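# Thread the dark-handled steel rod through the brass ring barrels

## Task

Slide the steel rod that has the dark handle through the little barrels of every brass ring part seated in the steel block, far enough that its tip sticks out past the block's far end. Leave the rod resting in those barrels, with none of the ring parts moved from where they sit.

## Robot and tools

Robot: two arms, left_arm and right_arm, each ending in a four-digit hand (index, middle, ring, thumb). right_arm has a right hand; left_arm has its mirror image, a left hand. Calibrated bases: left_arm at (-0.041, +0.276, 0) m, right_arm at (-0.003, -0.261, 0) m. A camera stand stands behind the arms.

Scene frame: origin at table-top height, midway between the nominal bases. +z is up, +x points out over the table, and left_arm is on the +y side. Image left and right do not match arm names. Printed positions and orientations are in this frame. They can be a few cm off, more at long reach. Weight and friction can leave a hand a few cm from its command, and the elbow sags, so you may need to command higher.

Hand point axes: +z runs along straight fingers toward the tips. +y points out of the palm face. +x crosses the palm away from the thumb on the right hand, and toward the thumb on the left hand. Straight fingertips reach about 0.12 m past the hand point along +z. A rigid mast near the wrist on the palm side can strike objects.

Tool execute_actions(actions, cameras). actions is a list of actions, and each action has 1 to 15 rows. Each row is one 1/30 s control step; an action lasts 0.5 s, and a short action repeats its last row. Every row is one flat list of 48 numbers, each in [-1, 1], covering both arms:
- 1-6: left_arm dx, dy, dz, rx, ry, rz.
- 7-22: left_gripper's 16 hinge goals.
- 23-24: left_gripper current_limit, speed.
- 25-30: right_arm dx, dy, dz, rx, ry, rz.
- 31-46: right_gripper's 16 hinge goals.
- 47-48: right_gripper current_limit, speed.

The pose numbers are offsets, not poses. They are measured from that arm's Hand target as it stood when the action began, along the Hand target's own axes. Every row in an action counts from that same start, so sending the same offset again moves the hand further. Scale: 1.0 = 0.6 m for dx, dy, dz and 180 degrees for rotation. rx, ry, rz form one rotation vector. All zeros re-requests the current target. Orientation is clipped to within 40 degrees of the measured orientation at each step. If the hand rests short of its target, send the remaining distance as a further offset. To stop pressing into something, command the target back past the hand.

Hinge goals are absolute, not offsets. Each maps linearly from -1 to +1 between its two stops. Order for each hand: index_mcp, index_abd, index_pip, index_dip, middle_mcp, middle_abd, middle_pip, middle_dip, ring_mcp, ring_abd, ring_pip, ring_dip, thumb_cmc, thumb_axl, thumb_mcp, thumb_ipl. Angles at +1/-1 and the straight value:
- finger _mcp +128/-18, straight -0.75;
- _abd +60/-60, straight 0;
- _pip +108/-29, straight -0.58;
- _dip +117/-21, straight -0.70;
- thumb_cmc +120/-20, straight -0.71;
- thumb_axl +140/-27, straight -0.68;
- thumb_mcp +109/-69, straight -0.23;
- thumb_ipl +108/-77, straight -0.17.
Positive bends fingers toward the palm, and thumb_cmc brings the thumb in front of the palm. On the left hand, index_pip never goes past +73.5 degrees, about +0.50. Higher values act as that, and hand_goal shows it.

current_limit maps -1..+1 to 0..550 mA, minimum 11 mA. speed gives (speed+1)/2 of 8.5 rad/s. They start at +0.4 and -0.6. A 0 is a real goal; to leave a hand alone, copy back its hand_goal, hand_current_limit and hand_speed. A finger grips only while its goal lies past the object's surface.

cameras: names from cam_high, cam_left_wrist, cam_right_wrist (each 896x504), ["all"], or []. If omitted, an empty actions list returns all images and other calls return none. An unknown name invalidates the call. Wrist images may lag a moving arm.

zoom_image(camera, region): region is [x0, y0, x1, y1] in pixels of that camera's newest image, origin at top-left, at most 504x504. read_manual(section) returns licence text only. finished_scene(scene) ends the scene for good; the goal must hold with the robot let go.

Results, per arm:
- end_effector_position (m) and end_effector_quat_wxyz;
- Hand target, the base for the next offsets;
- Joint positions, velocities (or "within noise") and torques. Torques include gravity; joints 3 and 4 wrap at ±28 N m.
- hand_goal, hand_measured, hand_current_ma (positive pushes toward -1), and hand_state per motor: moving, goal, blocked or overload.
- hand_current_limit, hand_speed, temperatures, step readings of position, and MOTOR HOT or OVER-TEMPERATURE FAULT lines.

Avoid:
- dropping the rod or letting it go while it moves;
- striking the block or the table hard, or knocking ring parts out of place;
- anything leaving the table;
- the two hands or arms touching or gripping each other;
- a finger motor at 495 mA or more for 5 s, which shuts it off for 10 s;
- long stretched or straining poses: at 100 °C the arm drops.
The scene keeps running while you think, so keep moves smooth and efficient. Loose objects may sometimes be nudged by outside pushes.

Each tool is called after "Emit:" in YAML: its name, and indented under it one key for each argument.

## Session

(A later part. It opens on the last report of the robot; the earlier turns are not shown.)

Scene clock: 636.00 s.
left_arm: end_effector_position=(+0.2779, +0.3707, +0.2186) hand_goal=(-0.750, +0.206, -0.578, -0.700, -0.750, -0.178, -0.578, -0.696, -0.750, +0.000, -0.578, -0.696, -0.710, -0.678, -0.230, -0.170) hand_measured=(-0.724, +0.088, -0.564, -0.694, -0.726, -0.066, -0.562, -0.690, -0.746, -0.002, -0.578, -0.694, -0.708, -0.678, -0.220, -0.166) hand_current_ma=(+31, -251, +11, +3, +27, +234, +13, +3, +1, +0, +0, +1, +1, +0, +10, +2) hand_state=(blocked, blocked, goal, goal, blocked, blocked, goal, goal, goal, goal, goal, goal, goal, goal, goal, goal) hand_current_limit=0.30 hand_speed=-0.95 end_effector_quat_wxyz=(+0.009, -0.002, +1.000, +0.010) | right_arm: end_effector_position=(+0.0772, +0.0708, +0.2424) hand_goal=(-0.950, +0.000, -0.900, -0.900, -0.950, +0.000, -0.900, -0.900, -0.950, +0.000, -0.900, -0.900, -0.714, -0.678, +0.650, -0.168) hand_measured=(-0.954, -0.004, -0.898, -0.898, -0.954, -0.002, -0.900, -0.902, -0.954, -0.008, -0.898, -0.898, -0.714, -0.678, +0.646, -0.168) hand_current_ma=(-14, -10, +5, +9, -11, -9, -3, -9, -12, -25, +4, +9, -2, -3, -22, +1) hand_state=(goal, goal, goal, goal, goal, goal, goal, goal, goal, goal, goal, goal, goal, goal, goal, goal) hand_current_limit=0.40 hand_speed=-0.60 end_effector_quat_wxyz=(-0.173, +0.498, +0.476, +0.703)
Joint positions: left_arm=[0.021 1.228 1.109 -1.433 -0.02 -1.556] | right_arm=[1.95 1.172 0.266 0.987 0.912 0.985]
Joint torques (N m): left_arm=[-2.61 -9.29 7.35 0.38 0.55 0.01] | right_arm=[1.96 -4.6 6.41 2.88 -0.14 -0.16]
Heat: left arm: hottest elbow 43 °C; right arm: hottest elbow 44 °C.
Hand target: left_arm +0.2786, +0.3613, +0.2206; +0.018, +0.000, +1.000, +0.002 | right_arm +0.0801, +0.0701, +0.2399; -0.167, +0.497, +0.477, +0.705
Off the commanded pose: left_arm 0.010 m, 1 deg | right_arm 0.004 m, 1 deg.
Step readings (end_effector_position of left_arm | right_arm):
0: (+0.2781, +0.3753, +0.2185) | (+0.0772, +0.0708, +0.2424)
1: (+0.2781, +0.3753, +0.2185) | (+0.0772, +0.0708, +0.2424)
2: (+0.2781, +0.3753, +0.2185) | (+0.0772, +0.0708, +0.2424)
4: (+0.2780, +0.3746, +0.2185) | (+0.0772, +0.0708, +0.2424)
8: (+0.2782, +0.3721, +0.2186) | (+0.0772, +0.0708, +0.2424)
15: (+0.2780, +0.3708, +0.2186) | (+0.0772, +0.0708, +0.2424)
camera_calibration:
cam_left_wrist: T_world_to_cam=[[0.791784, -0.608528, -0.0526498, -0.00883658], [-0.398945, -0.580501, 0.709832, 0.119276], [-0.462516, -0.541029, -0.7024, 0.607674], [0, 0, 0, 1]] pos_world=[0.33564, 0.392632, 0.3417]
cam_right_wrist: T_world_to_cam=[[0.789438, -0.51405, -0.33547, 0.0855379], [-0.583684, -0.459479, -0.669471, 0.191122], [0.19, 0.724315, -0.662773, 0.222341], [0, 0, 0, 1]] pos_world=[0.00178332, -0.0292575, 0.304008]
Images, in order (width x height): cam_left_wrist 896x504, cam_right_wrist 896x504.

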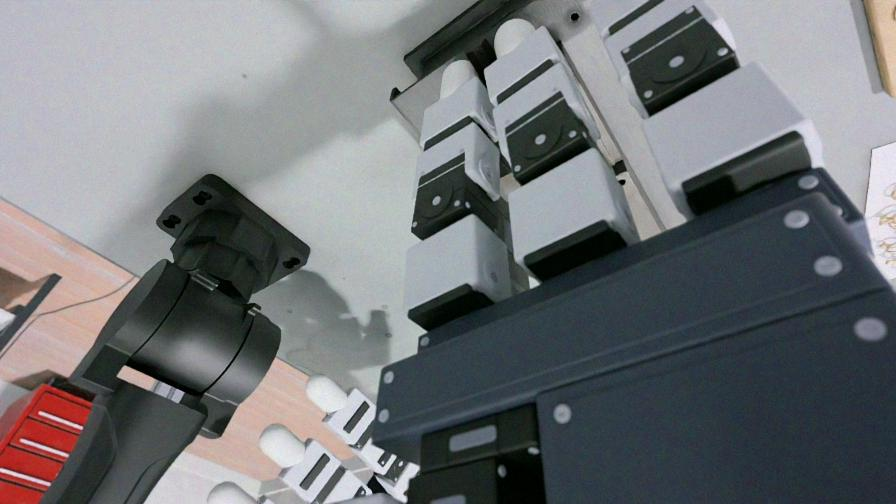

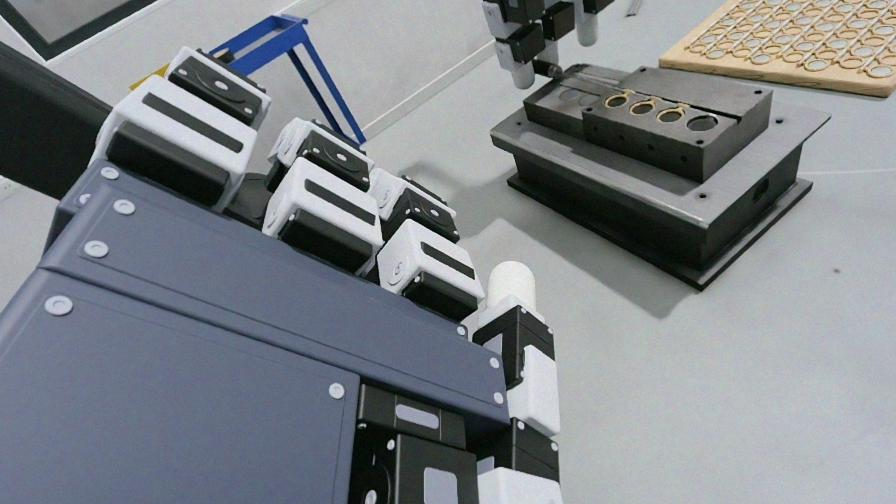

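Emit:
execute_actions:
  actions:
    - [[0,-0.0025,0,0,0,0,-0.75,0.206,-0.577,-0.7,-0.75,-0.178,-0.577,-0.696,-0.75,0,-0.577,-0.696,-0.71,-0.678,-0.23,-0.17,0.3,-0.95,0,0,0,0,0,0,-0.95,0,-0.9,-0.9,-0.95,0,-0.9,-0.9,-0.95,0,-0.9,-0.9,-0.714,-0.678,0.65,-0.168,0.4,-0.6],[0,-0.005,0,0,0,0,-0.75,0.206,-0.577,-0.7,-0.75,-0.178,-0.577,-0.696,-0.75,0,-0.577,-0.696,-0.71,-0.678,-0.23,-0.17,0.3,-0.95,0,0,0,0,0,0,-0.95,0,-0.9,-0.9,-0.95,0,-0.9,-0.9,-0.95,0,-0.9,-0.9,-0.714,-0.678,0.65,-0.168,0.4,-0.6],[0,-0.008,0,0,0,0,-0.75,0.206,-0.577,-0.7,-0.75,-0.178,-0.577,-0.696,-0.75,0,-0.577,-0.696,-0.71,-0.678,-0.23,-0.17,0.3,-0.95,0,0,0,0,0,0,-0.95,0,-0.9,-0.9,-0.95,0,-0.9,-0.9,-0.95,0,-0.9,-0.9,-0.714,-0.678,0.65,-0.168,0.4,-0.6]]
  cameras: ["all"]

Emit:
zoom_image:
  camera: "cam_right_wrist"
  region: [535, 55, 595, 95]

Emit:
zoom_image:
  camera: "cam_right_wrist"
  region: [660, 85, 780, 155]

Emit:
zoom_image:
  camera: "cam_high"
  region: [515, 210, 605, 280]

Emit:
zoom_image:
  camera: "cam_left_wrist"
  region: [400, 10, 560, 122]

Scene clock: 638.50 s.
left_arm: end_effector_position=(+0.2777, +0.3651, +0.2181) hand_goal=(-0.750, +0.206, -0.578, -0.700, -0.750, -0.178, -0.578, -0.696, -0.750, +0.000, -0.578, -0.696, -0.710, -0.678, -0.230, -0.170) hand_measured=(-0.724, +0.088, -0.564, -0.694, -0.726, -0.066, -0.562, -0.690, -0.746, -0.002, -0.578, -0.694, -0.708, -0.678, -0.220, -0.166) hand_current_ma=(+33, -251, +11, +3, +29, +234, +14, +4, +1, +0, +0, +1, +0, +0, +10, +2) hand_state=(blocked, blocked, goal, goal, blocked, blocked, goal, goal, goal, goal, goal, goal, goal, goal, goal, goal) hand_current_limit=0.30 hand_speed=-0.95 end_effector_quat_wxyz=(+0.009, -0.002, +1.000, +0.010) | right_arm: end_effector_position=(+0.0772, +0.0708, +0.2424) hand_goal=(-0.950, +0.000, -0.900, -0.900, -0.950, +0.000, -0.900, -0.900, -0.950, +0.000, -0.900, -0.900, -0.714, -0.678, +0.650, -0.168) hand_measured=(-0.954, -0.004, -0.898, -0.898, -0.954, -0.002, -0.900, -0.902, -0.954, -0.008, -0.898, -0.898, -0.714, -0.678, +0.646, -0.168) hand_current_ma=(-14, -10, +5, +9, -11, -9, -3, -9, -12, -25, +4, +9, -2, -3, -22, +1) hand_state=(goal, goal, goal, goal, goal, goal, goal, goal, goal, goal, goal, goal, goal, goal, goal, goal) hand_current_limit=0.40 hand_speed=-0.60 end_effector_quat_wxyz=(-0.173, +0.498, +0.476, +0.703)
Joint positions: left_arm=[0.004 1.228 1.108 -1.433 -0.02 -1.571] | right_arm=[1.95 1.172 0.266 0.987 0.912 0.985]
Joint torques (N m): left_arm=[-2.67 -9.35 7.51 0.5 0.54 -0.06] | right_arm=[1.08 -3.84 6.38 3.07 -0.21 -0.22]
Heat: left arm: hottest elbow 43 °C; right arm: hottest elbow 44 °C.
Hand target: left_arm +0.2786, +0.3563, +0.2205; +0.018, +0.000, +1.000, +0.002 | right_arm +0.0801, +0.0701, +0.2399; -0.167, +0.497, +0.477, +0.705
Off the commanded pose: left_arm 0.009 m, 1 deg | right_arm 0.004 m, 1 deg.
Step readings (end_effector_position of left_arm | right_arm):
0: (+0.2779, +0.3706, +0.2186) | (+0.0772, +0.0708, +0.2424)
1: (+0.2779, +0.3706, +0.2186) | (+0.0772, +0.0708, +0.2424)
2: (+0.2779, +0.3706, +0.2186) | (+0.0772, +0.0708, +0.2424)
4: (+0.2779, +0.3699, +0.2186) | (+0.0772, +0.0708, +0.2424)
8: (+0.2778, +0.3671, +0.2180) | (+0.0772, +0.0708, +0.2424)
15: (+0.2777, +0.3652, +0.2181) | (+0.0772, +0.0708, +0.2424)
camera_calibration:
cam_left_wrist: T_world_to_cam=[[0.79082, -0.609762, -0.0528608, -0.0113853], [-0.399266, -0.579417, 0.710537, 0.115802], [-0.463887, -0.540801, -0.701672, 0.604247], [0, 0, 0, 1]] pos_world=[0.335542, 0.386933, 0.3411]
cam_right_wrist: T_world_to_cam=[[0.789438, -0.51405, -0.33547, 0.0855379], [-0.583684, -0.459479, -0.669471, 0.191122], [0.19, 0.724315, -0.662773, 0.222341], [0, 0, 0, 1]] pos_world=[0.00178332, -0.0292575, 0.304008]

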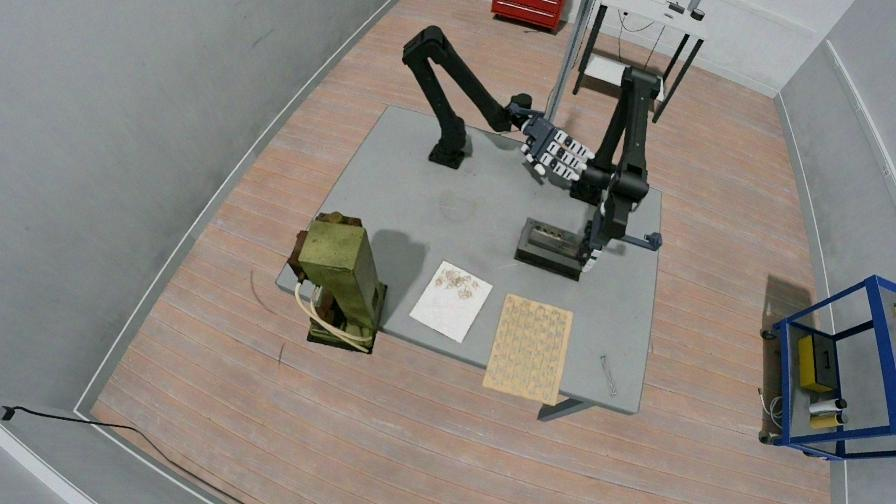

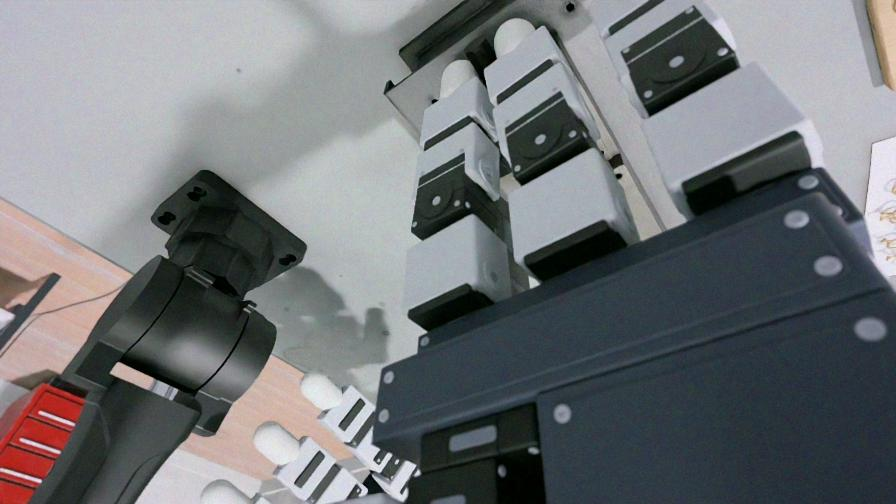

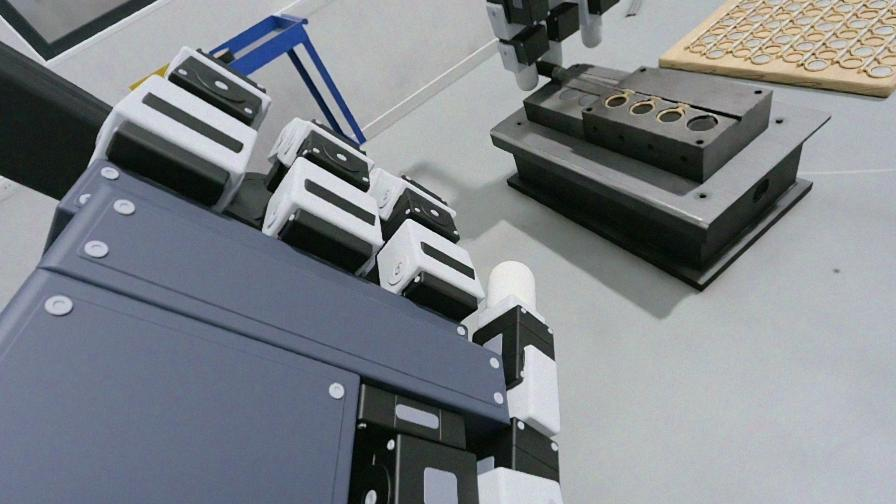

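Scaled by 8.400 from the camera's 896x504 image, which has a finer 1280x720 frame.

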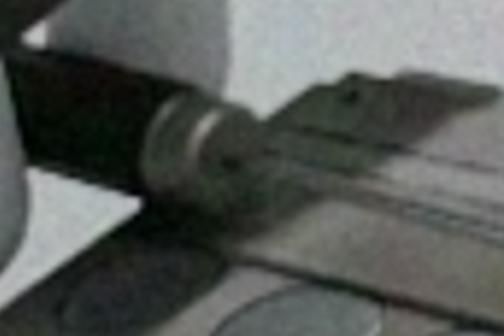

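Scaled by 4.200 from the camera's 896x504 image, which has a finer 1280x720 frame.

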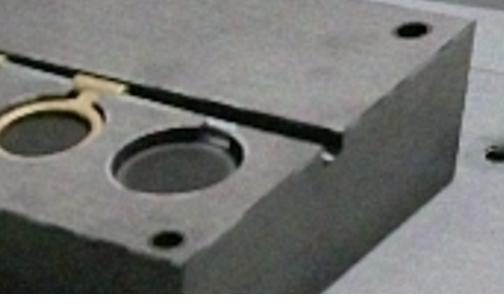

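Scaled by 5.600 from the camera's 896x504 image, which has a finer 1280x720 frame.

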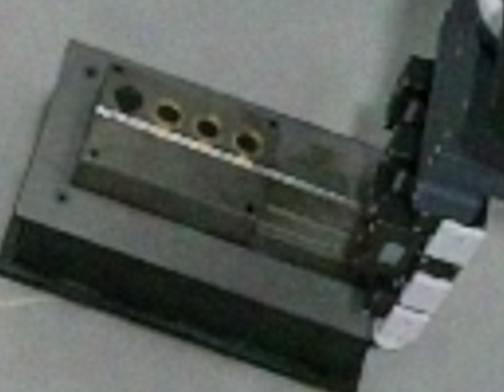

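Scaled by 3.150 from the camera's 896x504 image, which has a finer 1280x720 frame.

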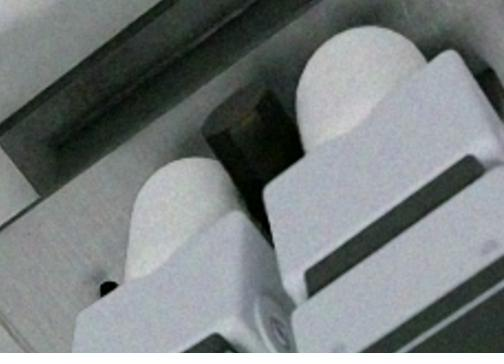

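Emit:
execute_actions:
  actions:
    - [[0,-0.0025,0,0,0,0,-0.75,0.206,-0.577,-0.7,-0.75,-0.178,-0.577,-0.696,-0.75,0,-0.577,-0.696,-0.71,-0.678,-0.23,-0.17,0.3,-0.95,0,0,0,0,0,0,-0.95,0,-0.9,-0.9,-0.95,0,-0.9,-0.9,-0.95,0,-0.9,-0.9,-0.714,-0.678,0.65,-0.168,0.4,-0.6],[0,-0.005,0,0,0,0,-0.75,0.206,-0.577,-0.7,-0.75,-0.178,-0.577,-0.696,-0.75,0,-0.577,-0.696,-0.71,-0.678,-0.23,-0.17,0.3,-0.95,0,0,0,0,0,0,-0.95,0,-0.9,-0.9,-0.95,0,-0.9,-0.9,-0.95,0,-0.9,-0.9,-0.714,-0.678,0.65,-0.168,0.4,-0.6],[0,-0.007,0,0,0,0,-0.75,0.206,-0.577,-0.7,-0.75,-0.178,-0.577,-0.696,-0.75,0,-0.577,-0.696,-0.71,-0.678,-0.23,-0.17,0.3,-0.95,0,0,0,0,0,0,-0.95,0,-0.9,-0.9,-0.95,0,-0.9,-0.9,-0.95,0,-0.9,-0.9,-0.714,-0.678,0.65,-0.168,0.4,-0.6]]
  cameras: ["all"]

Emit:
zoom_image:
  camera: "cam_right_wrist"
  region: [520, 50, 610, 110]

Emit:
zoom_image:
  camera: "cam_right_wrist"
  region: [690, 90, 780, 140]

Emit:
zoom_image:
  camera: "cam_high"
  region: [515, 210, 605, 280]

Emit:
zoom_image:
  camera: "cam_left_wrist"
  region: [400, 10, 560, 122]

Scene clock: 641.03 s.
left_arm: end_effector_position=(+0.2773, +0.3606, +0.2181) hand_goal=(-0.750, +0.206, -0.578, -0.700, -0.750, -0.178, -0.578, -0.696, -0.750, +0.000, -0.578, -0.696, -0.710, -0.678, -0.230, -0.170) hand_measured=(-0.724, +0.088, -0.564, -0.694, -0.726, -0.066, -0.562, -0.690, -0.746, -0.002, -0.578, -0.694, -0.708, -0.678, -0.220, -0.166) hand_current_ma=(+33, -251, +11, +3, +29, +234, +14, +4, +1, +0, +0, +1, +0, +0, +10, +2) hand_state=(blocked, blocked, goal, goal, blocked, blocked, goal, goal, goal, goal, goal, goal, goal, goal, goal, goal) hand_current_limit=0.30 hand_speed=-0.95 end_effector_quat_wxyz=(+0.008, -0.002, +1.000, +0.010) | right_arm: end_effector_position=(+0.0772, +0.0708, +0.2424) hand_goal=(-0.950, +0.000, -0.900, -0.900, -0.950, +0.000, -0.900, -0.900, -0.950, +0.000, -0.900, -0.900, -0.714, -0.678, +0.650, -0.168) hand_measured=(-0.954, -0.004, -0.898, -0.898, -0.954, -0.002, -0.900, -0.902, -0.954, -0.008, -0.898, -0.898, -0.714, -0.678, +0.646, -0.168) hand_current_ma=(-14, -10, +5, +9, -11, -9, -3, -9, -12, -25, +4, +9, -2, -3, -22, +1) hand_state=(goal, goal, goal, goal, goal, goal, goal, goal, goal, goal, goal, goal, goal, goal, goal, goal) hand_current_limit=0.40 hand_speed=-0.60 end_effector_quat_wxyz=(-0.173, +0.498, +0.476, +0.703)
Joint positions: left_arm=[-0.009 1.228 1.108 -1.434 -0.02 -1.585] | right_arm=[1.95 1.172 0.266 0.987 0.912 0.985]
Joint torques (N m): left_arm=[-2.26 -8.82 7.58 0.38 0.54 -0.07] | right_arm=[1.49 -4.37 6.2 2.8 -0.2 -0.15]
Heat: left arm: hottest elbow 43 °C; right arm: hottest elbow 44 °C.
Hand target: left_arm +0.2785, +0.3522, +0.2205; +0.018, +0.000, +1.000, +0.002 | right_arm +0.0801, +0.0701, +0.2399; -0.167, +0.497, +0.477, +0.705
Off the commanded pose: left_arm 0.009 m, 1 deg | right_arm 0.004 m, 1 deg.
Step readings (end_effector_position of left_arm | right_arm):
0: (+0.2776, +0.3651, +0.2181) | (+0.0772, +0.0708, +0.2424)
1: (+0.2776, +0.3651, +0.2181) | (+0.0772, +0.0708, +0.2424)
2: (+0.2776, +0.3651, +0.2181) | (+0.0772, +0.0708, +0.2424)
4: (+0.2776, +0.3644, +0.2181) | (+0.0772, +0.0708, +0.2424)
8: (+0.2776, +0.3620, +0.2181) | (+0.0772, +0.0708, +0.2424)
15: (+0.2774, +0.3607, +0.2181) | (+0.0772, +0.0708, +0.2424)
camera_calibration:
cam_left_wrist: T_world_to_cam=[[0.790961, -0.609501, -0.0537436, -0.0136243], [-0.398161, -0.579409, 0.711163, 0.112677], [-0.464595, -0.541104, -0.700969, 0.601828], [0, 0, 0, 1]] pos_world=[0.335246, 0.382634, 0.340999]
cam_right_wrist: T_world_to_cam=[[0.789438, -0.51405, -0.33547, 0.0855379], [-0.583684, -0.459479, -0.669471, 0.191122], [0.19, 0.724315, -0.662773, 0.222341], [0, 0, 0, 1]] pos_world=[0.00178332, -0.0292575, 0.304008]

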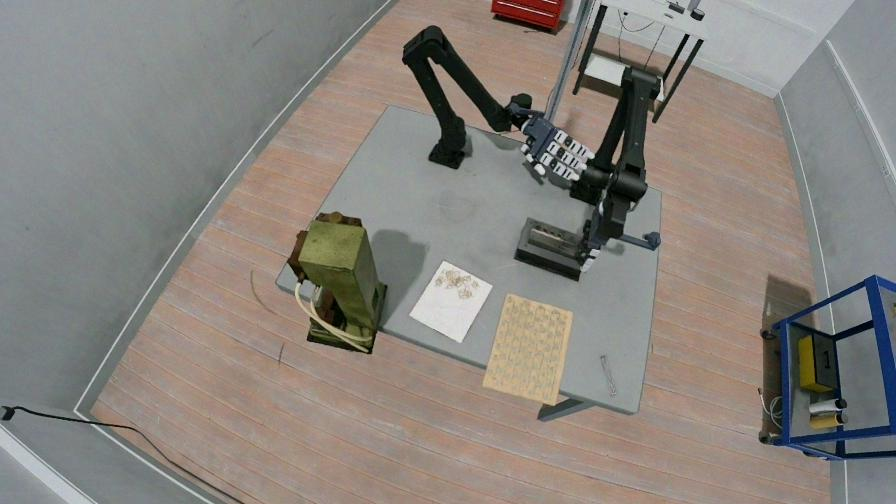

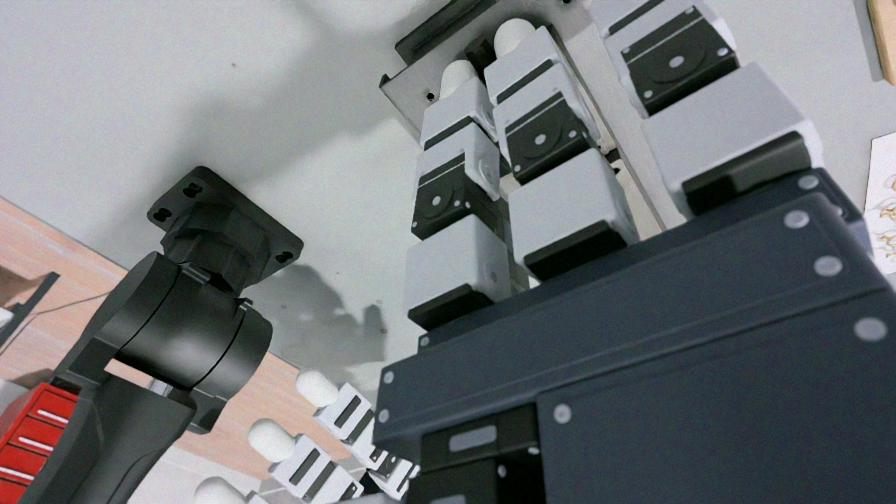

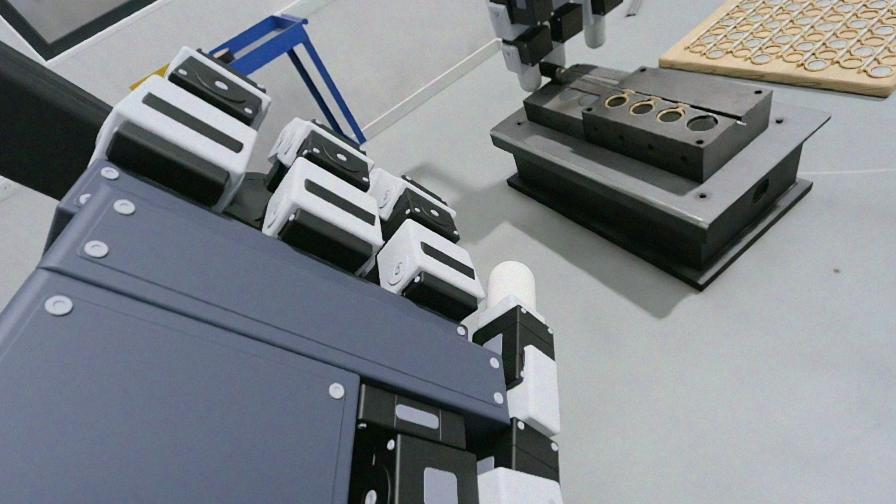

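Scaled by 5.600 from the camera's 896x504 image, which has a finer 1280x720 frame.

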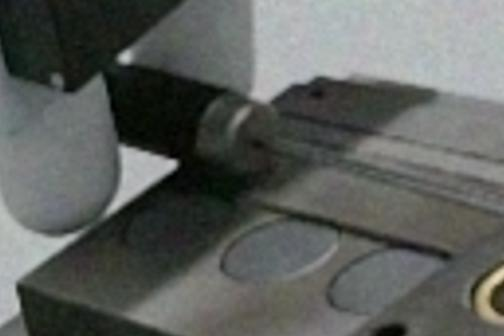

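Scaled by 5.600 from the camera's 896x504 image, which has a finer 1280x720 frame.

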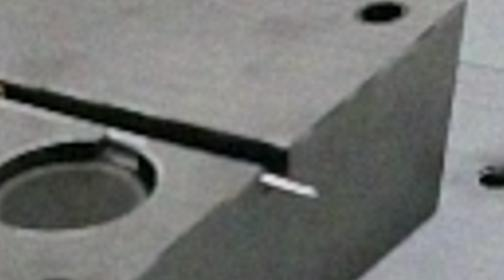

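Scaled by 5.600 from the camera's 896x504 image, which has a finer 1280x720 frame.

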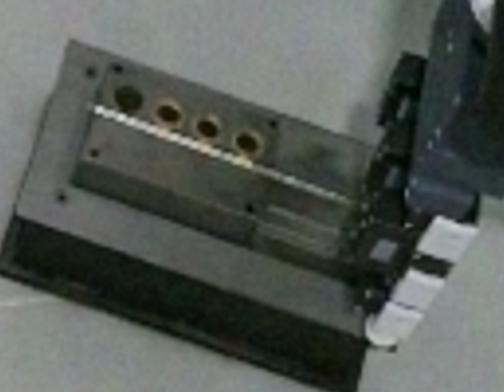

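Scaled by 3.150 from the camera's 896x504 image, which has a finer 1280x720 frame.

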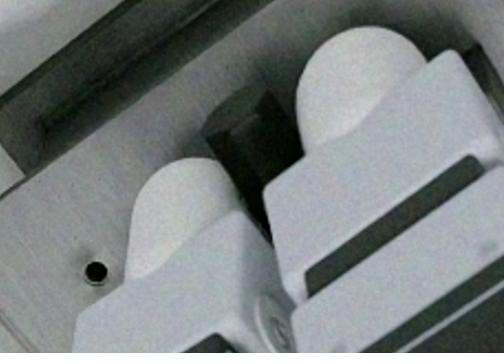

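Emit:
execute_actions:
  actions:
    - [[0,0,0,0,0,0,-0.724,0.12,-0.564,-0.694,-0.726,-0.096,-0.562,-0.69,-0.75,0,-0.577,-0.696,-0.71,-0.678,-0.23,-0.17,0.3,-0.95,0,0,0,0,0,0,-0.95,0,-0.9,-0.9,-0.95,0,-0.9,-0.9,-0.95,0,-0.9,-0.9,-0.714,-0.678,0.65,-0.168,0.4,-0.6]]
  cameras: ["cam_right_wrist", "cam_left_wrist"]

Emit:
zoom_image:
  camera: "cam_right_wrist"
  region: [520, 50, 610, 110]

Emit:
zoom_image:
  camera: "cam_right_wrist"
  region: [690, 90, 780, 140]

Scene clock: 644.33 s.
left_arm: end_effector_position=(+0.2775, +0.3582, +0.2175) hand_goal=(-0.724, +0.120, -0.564, -0.694, -0.726, -0.096, -0.562, -0.690, -0.750, +0.000, -0.578, -0.696, -0.710, -0.678, -0.230, -0.170) hand_measured=(-0.712, +0.078, -0.558, -0.692, -0.714, -0.066, -0.556, -0.686, -0.746, -0.002, -0.578, -0.694, -0.708, -0.678, -0.220, -0.166) hand_current_ma=(+8, -49, +3, +1, +8, +30, +3, +1, +1, +0, +0, +1, +0, +0, +10, +2) hand_state=(goal, blocked, goal, goal, goal, blocked, goal, goal, goal, goal, goal, goal, goal, goal, goal, goal) hand_current_limit=0.30 hand_speed=-0.95 end_effector_quat_wxyz=(+0.008, -0.001, +1.000, +0.007) | right_arm: end_effector_position=(+0.0772, +0.0708, +0.2424) hand_goal=(-0.950, +0.000, -0.900, -0.900, -0.950, +0.000, -0.900, -0.900, -0.950, +0.000, -0.900, -0.900, -0.714, -0.678, +0.650, -0.168) hand_measured=(-0.954, -0.004, -0.898, -0.898, -0.954, -0.002, -0.900, -0.902, -0.954, -0.008, -0.898, -0.898, -0.714, -0.678, +0.646, -0.168) hand_current_ma=(-14, -10, +5, +9, -11, -9, -3, -9, -12, -25, +4, +9, -2, -3, -22, +1) hand_state=(goal, goal, goal, goal, goal, goal, goal, goal, goal, goal, goal, goal, goal, goal, goal, goal) hand_current_limit=0.40 hand_speed=-0.60 end_effector_quat_wxyz=(-0.173, +0.498, +0.476, +0.703)
Joint positions: left_arm=[-0.013 1.228 1.108 -1.434 -0.014 -1.587] | right_arm=[1.95 1.172 0.266 0.987 0.912 0.985]
Joint torques (N m): left_arm=[-2.2 -9.23 7.35 0.44 0.24 -0.08] | right_arm=[1.79 -3.96 6.12 2.95 -0.19 -0.18]
Heat: left arm: hottest elbow 43 °C; right arm: hottest elbow 44 °C.
Hand target: left_arm +0.2785, +0.3522, +0.2205; +0.017, +0.000, +1.000, +0.002 | right_arm +0.0801, +0.0701, +0.2399; -0.167, +0.497, +0.477, +0.705
Off the commanded pose: left_arm 0.007 m, 1 deg | right_arm 0.004 m, 1 deg.
Step readings (end_effector_position of left_arm | right_arm):
0: (+0.2773, +0.3606, +0.2181) | (+0.0772, +0.0708, +0.2424)
1: (+0.2773, +0.3606, +0.2181) | (+0.0772, +0.0708, +0.2424)
2: (+0.2772, +0.3605, +0.2180) | (+0.0772, +0.0708, +0.2424)
4: (+0.2773, +0.3599, +0.2178) | (+0.0772, +0.0708, +0.2424)
8: (+0.2774, +0.3590, +0.2177) | (+0.0772, +0.0708, +0.2424)
15: (+0.2775, +0.3583, +0.2175) | (+0.0772, +0.0708, +0.2424)
camera_calibration:
cam_left_wrist: T_world_to_cam=[[0.789488, -0.611722, -0.0500479, -0.0148847], [-0.399489, -0.574057, 0.714749, 0.109351], [-0.465958, -0.544292, -0.697588, 0.600934], [0, 0, 0, 1]] pos_world=[0.335446, 0.380752, 0.340301]
cam_right_wrist: T_world_to_cam=[[0.789438, -0.51405, -0.33547, 0.0855379], [-0.583684, -0.459479, -0.669471, 0.191122], [0.19, 0.724315, -0.662773, 0.222341], [0, 0, 0, 1]] pos_world=[0.00178332, -0.0292575, 0.304008]
Images, in order (width x height): cam_left_wrist 896x504, cam_right_wrist 896x504.

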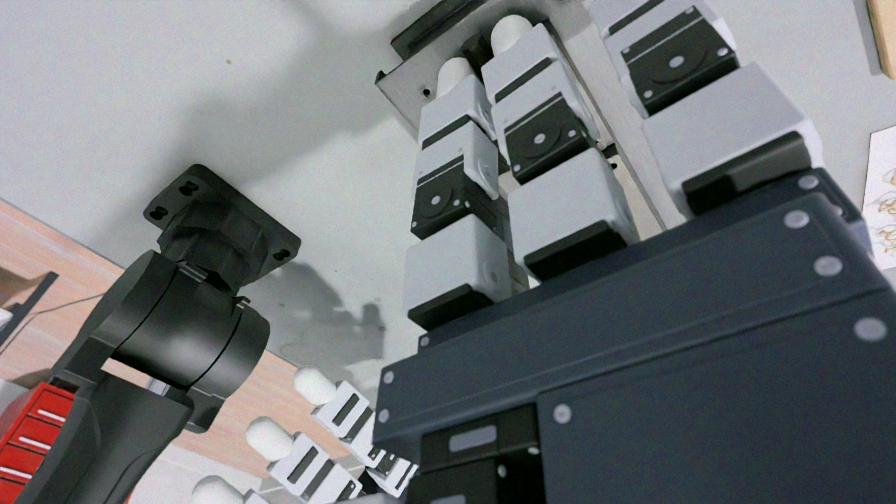

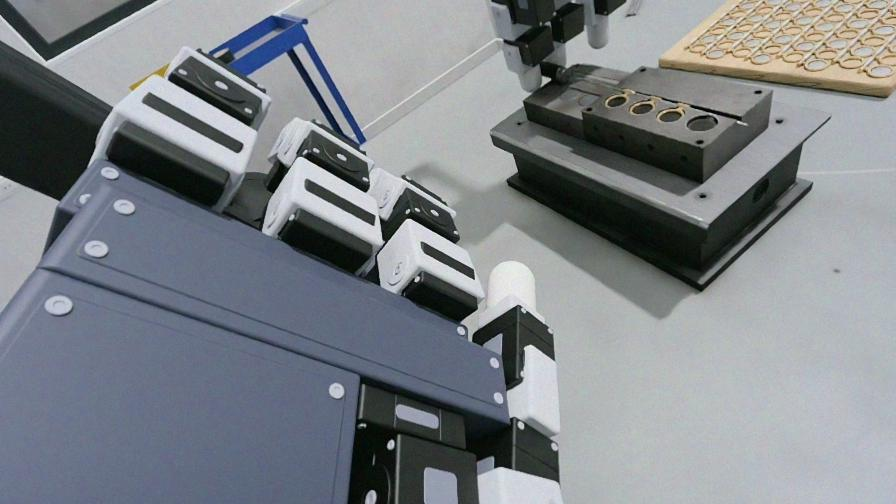

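Scaled by 5.600 from the camera's 896x504 image, which has a finer 1280x720 frame.

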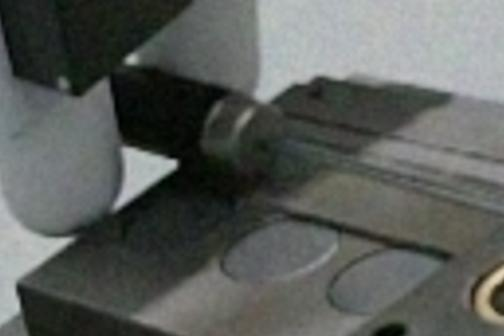

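Scaled by 5.600 from the camera's 896x504 image, which has a finer 1280x720 frame.

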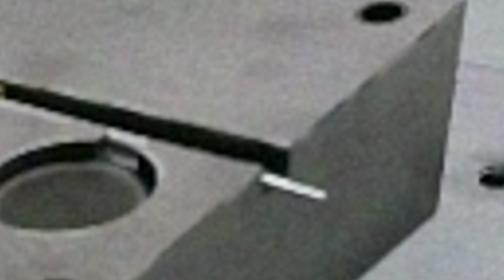

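Emit:
execute_actions:
  actions:
    - [[0,0.005,0,0,0,0,-0.712,0.12,-0.558,-0.692,-0.714,-0.096,-0.556,-0.686,-0.75,0,-0.577,-0.696,-0.71,-0.678,-0.23,-0.17,0.3,-0.95,0,0,0,0,0,0,-0.95,0,-0.9,-0.9,-0.95,0,-0.9,-0.9,-0.95,0,-0.9,-0.9,-0.714,-0.678,0.65,-0.168,0.4,-0.6],[0,0.01,0,0,0,0,-0.712,0.12,-0.558,-0.692,-0.714,-0.096,-0.556,-0.686,-0.75,0,-0.577,-0.696,-0.71,-0.678,-0.23,-0.17,0.3,-0.95,0,0,0,0,0,0,-0.95,0,-0.9,-0.9,-0.95,0,-0.9,-0.9,-0.95,0,-0.9,-0.9,-0.714,-0.678,0.65,-0.168,0.4,-0.6]]
  cameras: ["cam_right_wrist", "cam_left_wrist"]

Emit:
zoom_image:
  camera: "cam_right_wrist"
  region: [520, 50, 610, 110]

Emit:
zoom_image:
  camera: "cam_right_wrist"
  region: [690, 90, 780, 140]

Emit:
zoom_image:
  camera: "cam_left_wrist"
  region: [400, 10, 560, 122]

Scene clock: 646.03 s.
left_arm: end_effector_position=(+0.2775, +0.3578, +0.2173) hand_goal=(-0.712, +0.120, -0.558, -0.692, -0.714, -0.096, -0.556, -0.686, -0.750, +0.000, -0.578, -0.696, -0.710, -0.678, -0.230, -0.170) hand_measured=(-0.708, +0.078, -0.556, -0.692, -0.710, -0.066, -0.554, -0.686, -0.746, -0.002, -0.578, -0.694, -0.708, -0.678, -0.220, -0.166) hand_current_ma=(+1, -49, +0, +0, +2, +30, +1, +0, +1, +0, +0, +1, +0, +0, +10, +2) hand_state=(goal, blocked, goal, goal, goal, blocked, goal, goal, goal, goal, goal, goal, goal, goal, goal, goal) hand_current_limit=0.30 hand_speed=-0.95 end_effector_quat_wxyz=(+0.008, -0.001, +1.000, +0.005) | right_arm: end_effector_position=(+0.0772, +0.0708, +0.2424) hand_goal=(-0.950, +0.000, -0.900, -0.900, -0.950, +0.000, -0.900, -0.900, -0.950, +0.000, -0.900, -0.900, -0.714, -0.678, +0.650, -0.168) hand_measured=(-0.954, -0.004, -0.898, -0.898, -0.954, -0.002, -0.900, -0.902, -0.954, -0.008, -0.898, -0.898, -0.714, -0.678, +0.646, -0.168) hand_current_ma=(-14, -10, +5, +9, -11, -9, -3, -9, -12, -25, +4, +9, -2, -3, -22, +1) hand_state=(goal, goal, goal, goal, goal, goal, goal, goal, goal, goal, goal, goal, goal, goal, goal, goal) hand_current_limit=0.40 hand_speed=-0.60 end_effector_quat_wxyz=(-0.173, +0.498, +0.476, +0.703)
Joint positions: left_arm=[-0.013 1.228 1.108 -1.434 -0.011 -1.587] | right_arm=[1.95 1.172 0.266 0.987 0.912 0.985]
Joint torques (N m): left_arm=[-1.14 -9.41 7.46 0.32 0.15 0.15] | right_arm=[1.03 -3.66 6.17 2.81 -0.17 -0.15]
Heat: left arm: hottest elbow 43 °C; right arm: hottest elbow 44 °C.
Hand target: left_arm +0.2785, +0.3582, +0.2205; +0.017, +0.000, +1.000, +0.002 | right_arm +0.0801, +0.0701, +0.2399; -0.167, +0.497, +0.477, +0.705
Off the commanded pose: left_arm 0.003 m, 1 deg | right_arm 0.004 m, 1 deg.
Step readings (end_effector_position of left_arm | right_arm):
0: (+0.2775, +0.3582, +0.2175) | (+0.0772, +0.0708, +0.2424)
1: (+0.2775, +0.3581, +0.2175) | (+0.0772, +0.0708, +0.2424)
2: (+0.2775, +0.3580, +0.2174) | (+0.0772, +0.0708, +0.2424)
4: (+0.2775, +0.3578, +0.2173) | (+0.0772, +0.0708, +0.2424)
8: (+0.2775, +0.3578, +0.2173) | (+0.0772, +0.0708, +0.2424)
15: (+0.2775, +0.3578, +0.2173) | (+0.0772, +0.0708, +0.2424)
camera_calibration:
cam_left_wrist: T_world_to_cam=[[0.789478, -0.611864, -0.0484466, -0.0155221], [-0.399484, -0.572161, 0.716271, 0.108311], [-0.46598, -0.546126, -0.696139, 0.600934], [0, 0, 0, 1]] pos_world=[0.335546, 0.38066, 0.340001]
cam_right_wrist: T_world_to_cam=[[0.789438, -0.51405, -0.33547, 0.0855379], [-0.583684, -0.459479, -0.669471, 0.191122], [0.19, 0.724315, -0.662773, 0.222341], [0, 0, 0, 1]] pos_world=[0.00178332, -0.0292575, 0.304008]
Images, in order (width x height): cam_left_wrist 896x504, cam_right_wrist 896x504.

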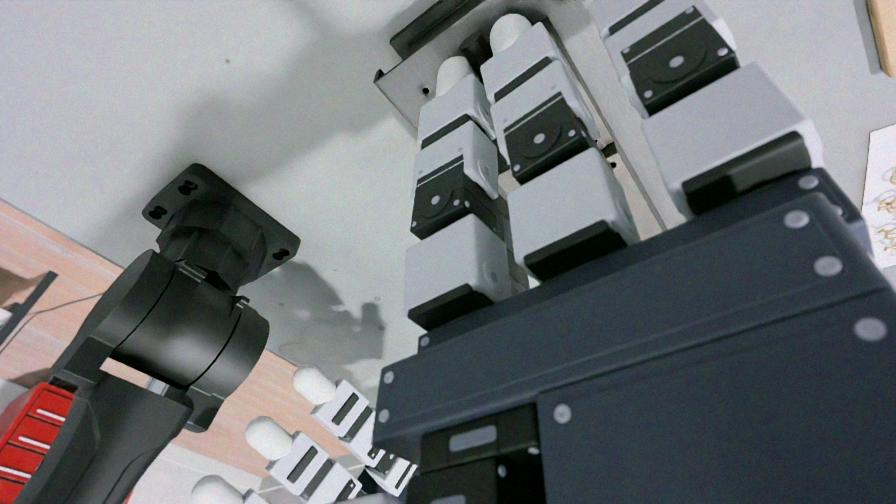

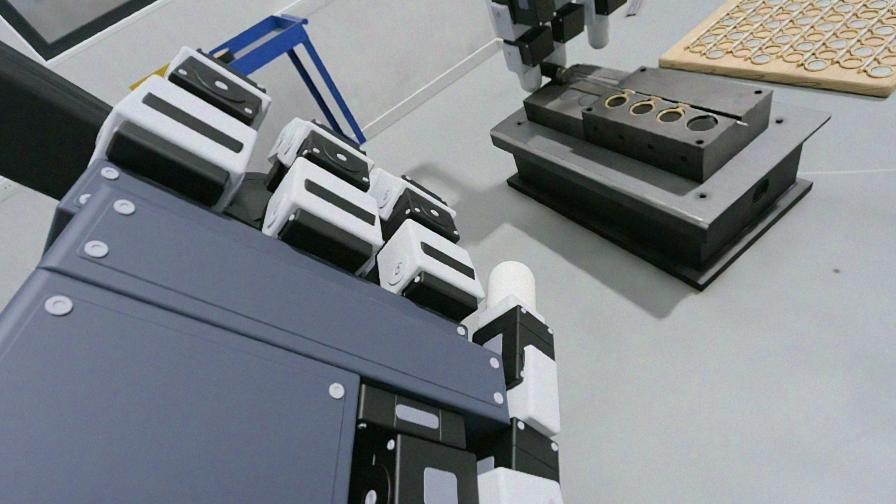

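Scaled by 5.600 from the camera's 896x504 image, which has a finer 1280x720 frame.

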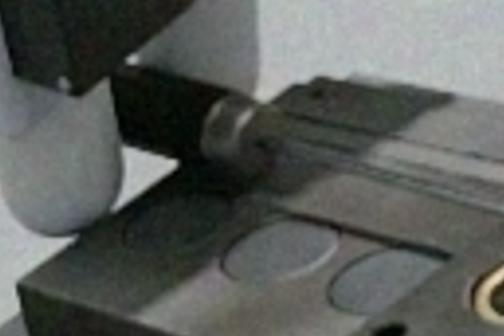

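Scaled by 5.600 from the camera's 896x504 image, which has a finer 1280x720 frame.

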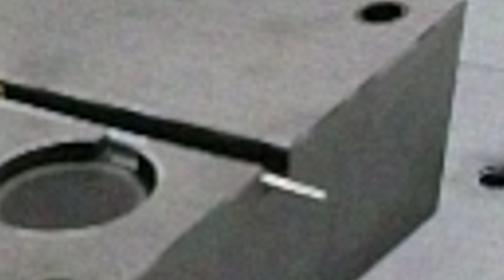

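Scaled by 3.150 from the camera's 896x504 image, which has a finer 1280x720 frame.

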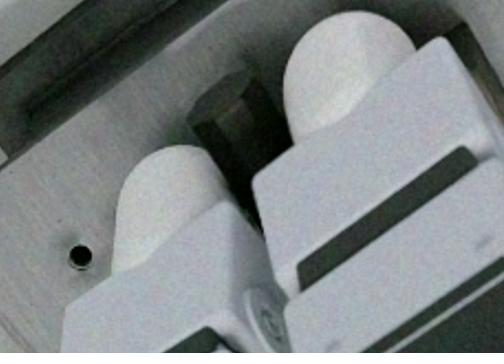

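Emit:
execute_actions:
  actions:
    - [[0,0,0,0,0,0,-0.708,0.06,-0.556,-0.692,-0.71,-0.04,-0.554,-0.686,-0.75,0,-0.577,-0.696,-0.71,-0.678,-0.23,-0.17,0.3,-0.97,0,0,0,0,0,0,-0.95,0,-0.9,-0.9,-0.95,0,-0.9,-0.9,-0.95,0,-0.9,-0.9,-0.714,-0.678,0.65,-0.168,0.4,-0.6]]
    - [[0,0,0,0,0,0,-0.708,-0.02,-0.556,-0.692,-0.71,0.03,-0.554,-0.686,-0.75,0.03,-0.577,-0.696,-0.71,-0.678,-0.23,-0.17,0.3,-0.95,0,0,0,0,0,0,-0.95,0,-0.9,-0.9,-0.95,0,-0.9,-0.9,-0.95,0,-0.9,-0.9,-0.714,-0.678,0.65,-0.168,0.4,-0.6]]
  cameras: ["cam_right_wrist", "cam_left_wrist"]

Emit:
zoom_image:
  camera: "cam_right_wrist"
  region: [520, 50, 610, 110]

Emit:
zoom_image:
  camera: "cam_right_wrist"
  region: [690, 90, 780, 140]

Emit:
zoom_image:
  camera: "cam_left_wrist"
  region: [400, 10, 560, 122]

Scene clock: 648.43 s.
left_arm: end_effector_position=(+0.2773, +0.3572, +0.2175) hand_goal=(-0.708, -0.020, -0.556, -0.692, -0.710, +0.030, -0.554, -0.686, -0.750, +0.030, -0.578, -0.696, -0.710, -0.678, -0.230, -0.170) hand_measured=(-0.704, -0.012, -0.556, -0.692, -0.708, +0.026, -0.554, -0.686, -0.746, +0.026, -0.578, -0.694, -0.708, -0.678, -0.220, -0.166) hand_current_ma=(+1, +3, +0, +0, +1, -1, +0, +0, +1, -1, +0, +1, +0, +0, +10, +2) hand_state=(goal, goal, goal, goal, goal, goal, goal, goal, goal, goal, goal, goal, goal, goal, goal, goal) hand_current_limit=0.30 hand_speed=-0.95 end_effector_quat_wxyz=(+0.009, -0.001, +1.000, +0.004) | right_arm: end_effector_position=(+0.0772, +0.0708, +0.2424) hand_goal=(-0.950, +0.000, -0.900, -0.900, -0.950, +0.000, -0.900, -0.900, -0.950, +0.000, -0.900, -0.900, -0.714, -0.678, +0.650, -0.168) hand_measured=(-0.954, -0.004, -0.898, -0.898, -0.954, -0.002, -0.900, -0.902, -0.954, -0.008, -0.898, -0.898, -0.714, -0.678, +0.646, -0.168) hand_current_ma=(-14, -10, +5, +9, -11, -9, -3, -9, -12, -25, +4, +9, -2, -3, -22, +1) hand_state=(goal, goal, goal, goal, goal, goal, goal, goal, goal, goal, goal, goal, goal, goal, goal, goal) hand_current_limit=0.40 hand_speed=-0.60 end_effector_quat_wxyz=(-0.173, +0.498, +0.476, +0.703)
Joint positions: left_arm=[-0.013 1.226 1.108 -1.434 -0.007 -1.587] | right_arm=[1.95 1.172 0.266 0.987 0.912 0.985]
Joint torques (N m): left_arm=[-0.97 -9.17 7.5 0.5 0.01 0.1] | right_arm=[1.67 -3.84 6.22 3.04 -0.11 -0.19]
Heat: left arm: hottest elbow 43 °C; right arm: hottest elbow 44 °C.
Hand target: left_arm +0.2785, +0.3583, +0.2205; +0.017, +0.000, +1.000, +0.002 | right_arm +0.0801, +0.0701, +0.2399; -0.167, +0.497, +0.477, +0.705
Off the commanded pose: left_arm 0.003 m, 1 deg | right_arm 0.004 m, 1 deg.
Step readings (end_effector_position of left_arm | right_arm):
0: (+0.2775, +0.3578, +0.2173) | (+0.0772, +0.0708, +0.2424)
1: (+0.2775, +0.3578, +0.2173) | (+0.0772, +0.0708, +0.2424)
2: (+0.2775, +0.3576, +0.2172) | (+0.0772, +0.0708, +0.2424)
4: (+0.2775, +0.3576, +0.2172) | (+0.0772, +0.0708, +0.2424)
8: (+0.2774, +0.3576, +0.2173) | (+0.0772, +0.0708, +0.2424)
15: (+0.2774, +0.3572, +0.2173) | (+0.0772, +0.0708, +0.2424)
16: (+0.2774, +0.3572, +0.2173) | (+0.0772, +0.0708, +0.2424)
17: (+0.2774, +0.3572, +0.2173) | (+0.0772, +0.0708, +0.2424)
19: (+0.2773, +0.3572, +0.2175) | (+0.0772, +0.0708, +0.2424)
23: (+0.2773, +0.3572, +0.2175) | (+0.0772, +0.0708, +0.2424)
30: (+0.2773, +0.3572, +0.2175) | (+0.0772, +0.0708, +0.2424)
camera_calibration:
cam_left_wrist: T_world_to_cam=[[0.789476, -0.612119, -0.0451485, -0.0163335], [-0.40065, -0.569665, 0.717608, 0.106882], [-0.464981, -0.548446, -0.694982, 0.600936], [0, 0, 0, 1]] pos_world=[0.335141, 0.38047, 0.340203]
cam_right_wrist: T_world_to_cam=[[0.789438, -0.51405, -0.33547, 0.0855379], [-0.583684, -0.459479, -0.669471, 0.191122], [0.19, 0.724315, -0.662773, 0.222341], [0, 0, 0, 1]] pos_world=[0.00178332, -0.0292575, 0.304008]
Images, in order (width x height): cam_left_wrist 896x504, cam_right_wrist 896x504.

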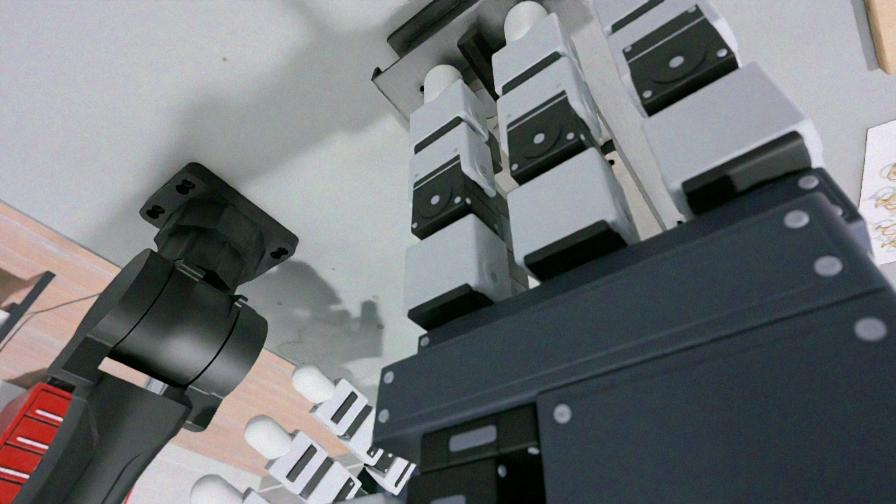

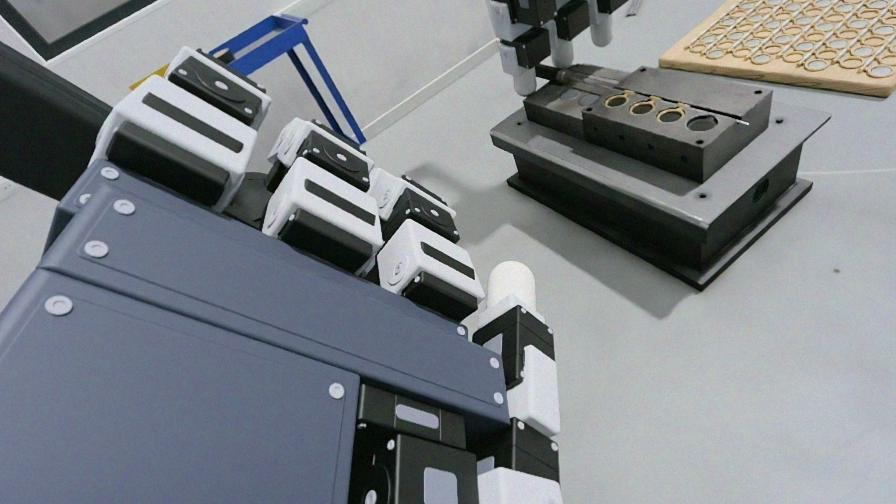

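Scaled by 5.600 from the camera's 896x504 image, which has a finer 1280x720 frame.

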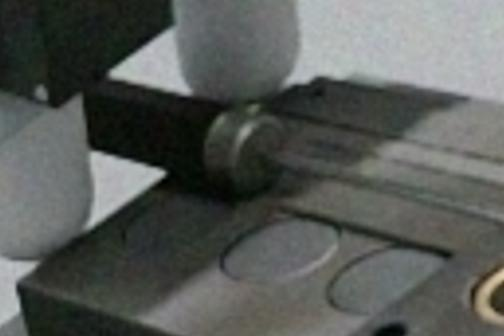

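Scaled by 5.600 from the camera's 896x504 image, which has a finer 1280x720 frame.

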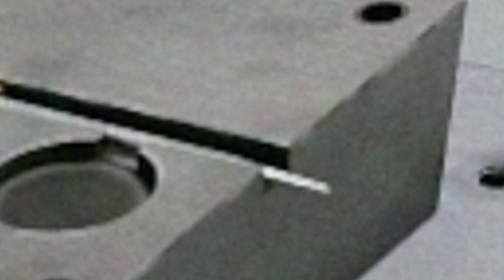

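Scaled by 3.150 from the camera's 896x504 image, which has a finer 1280x720 frame.

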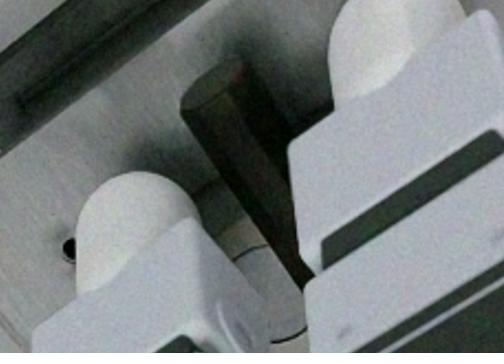

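Emit:
zoom_image:
  camera: "cam_right_wrist"
  region: [590, 75, 750, 165]

Emit:
zoom_image:
  camera: "cam_right_wrist"
  region: [510, 40, 640, 130]

Scaled by 3.150 from the camera's 896x504 image, which has a finer 1280x720 frame.

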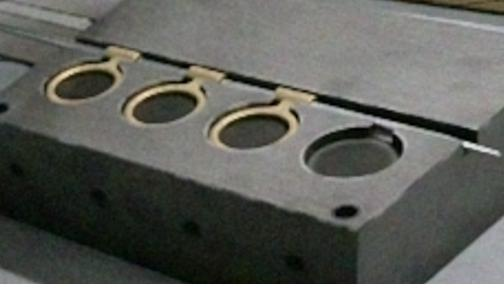

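Scaled by 3.877 from the camera's 896x504 image, which has a finer 1280x720 frame.

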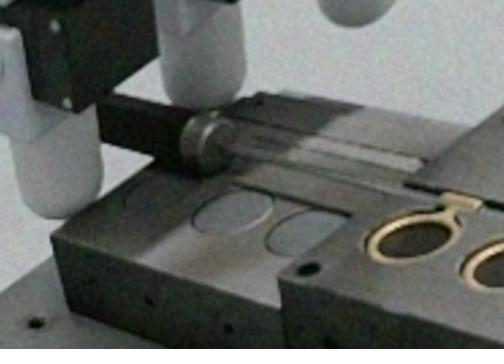

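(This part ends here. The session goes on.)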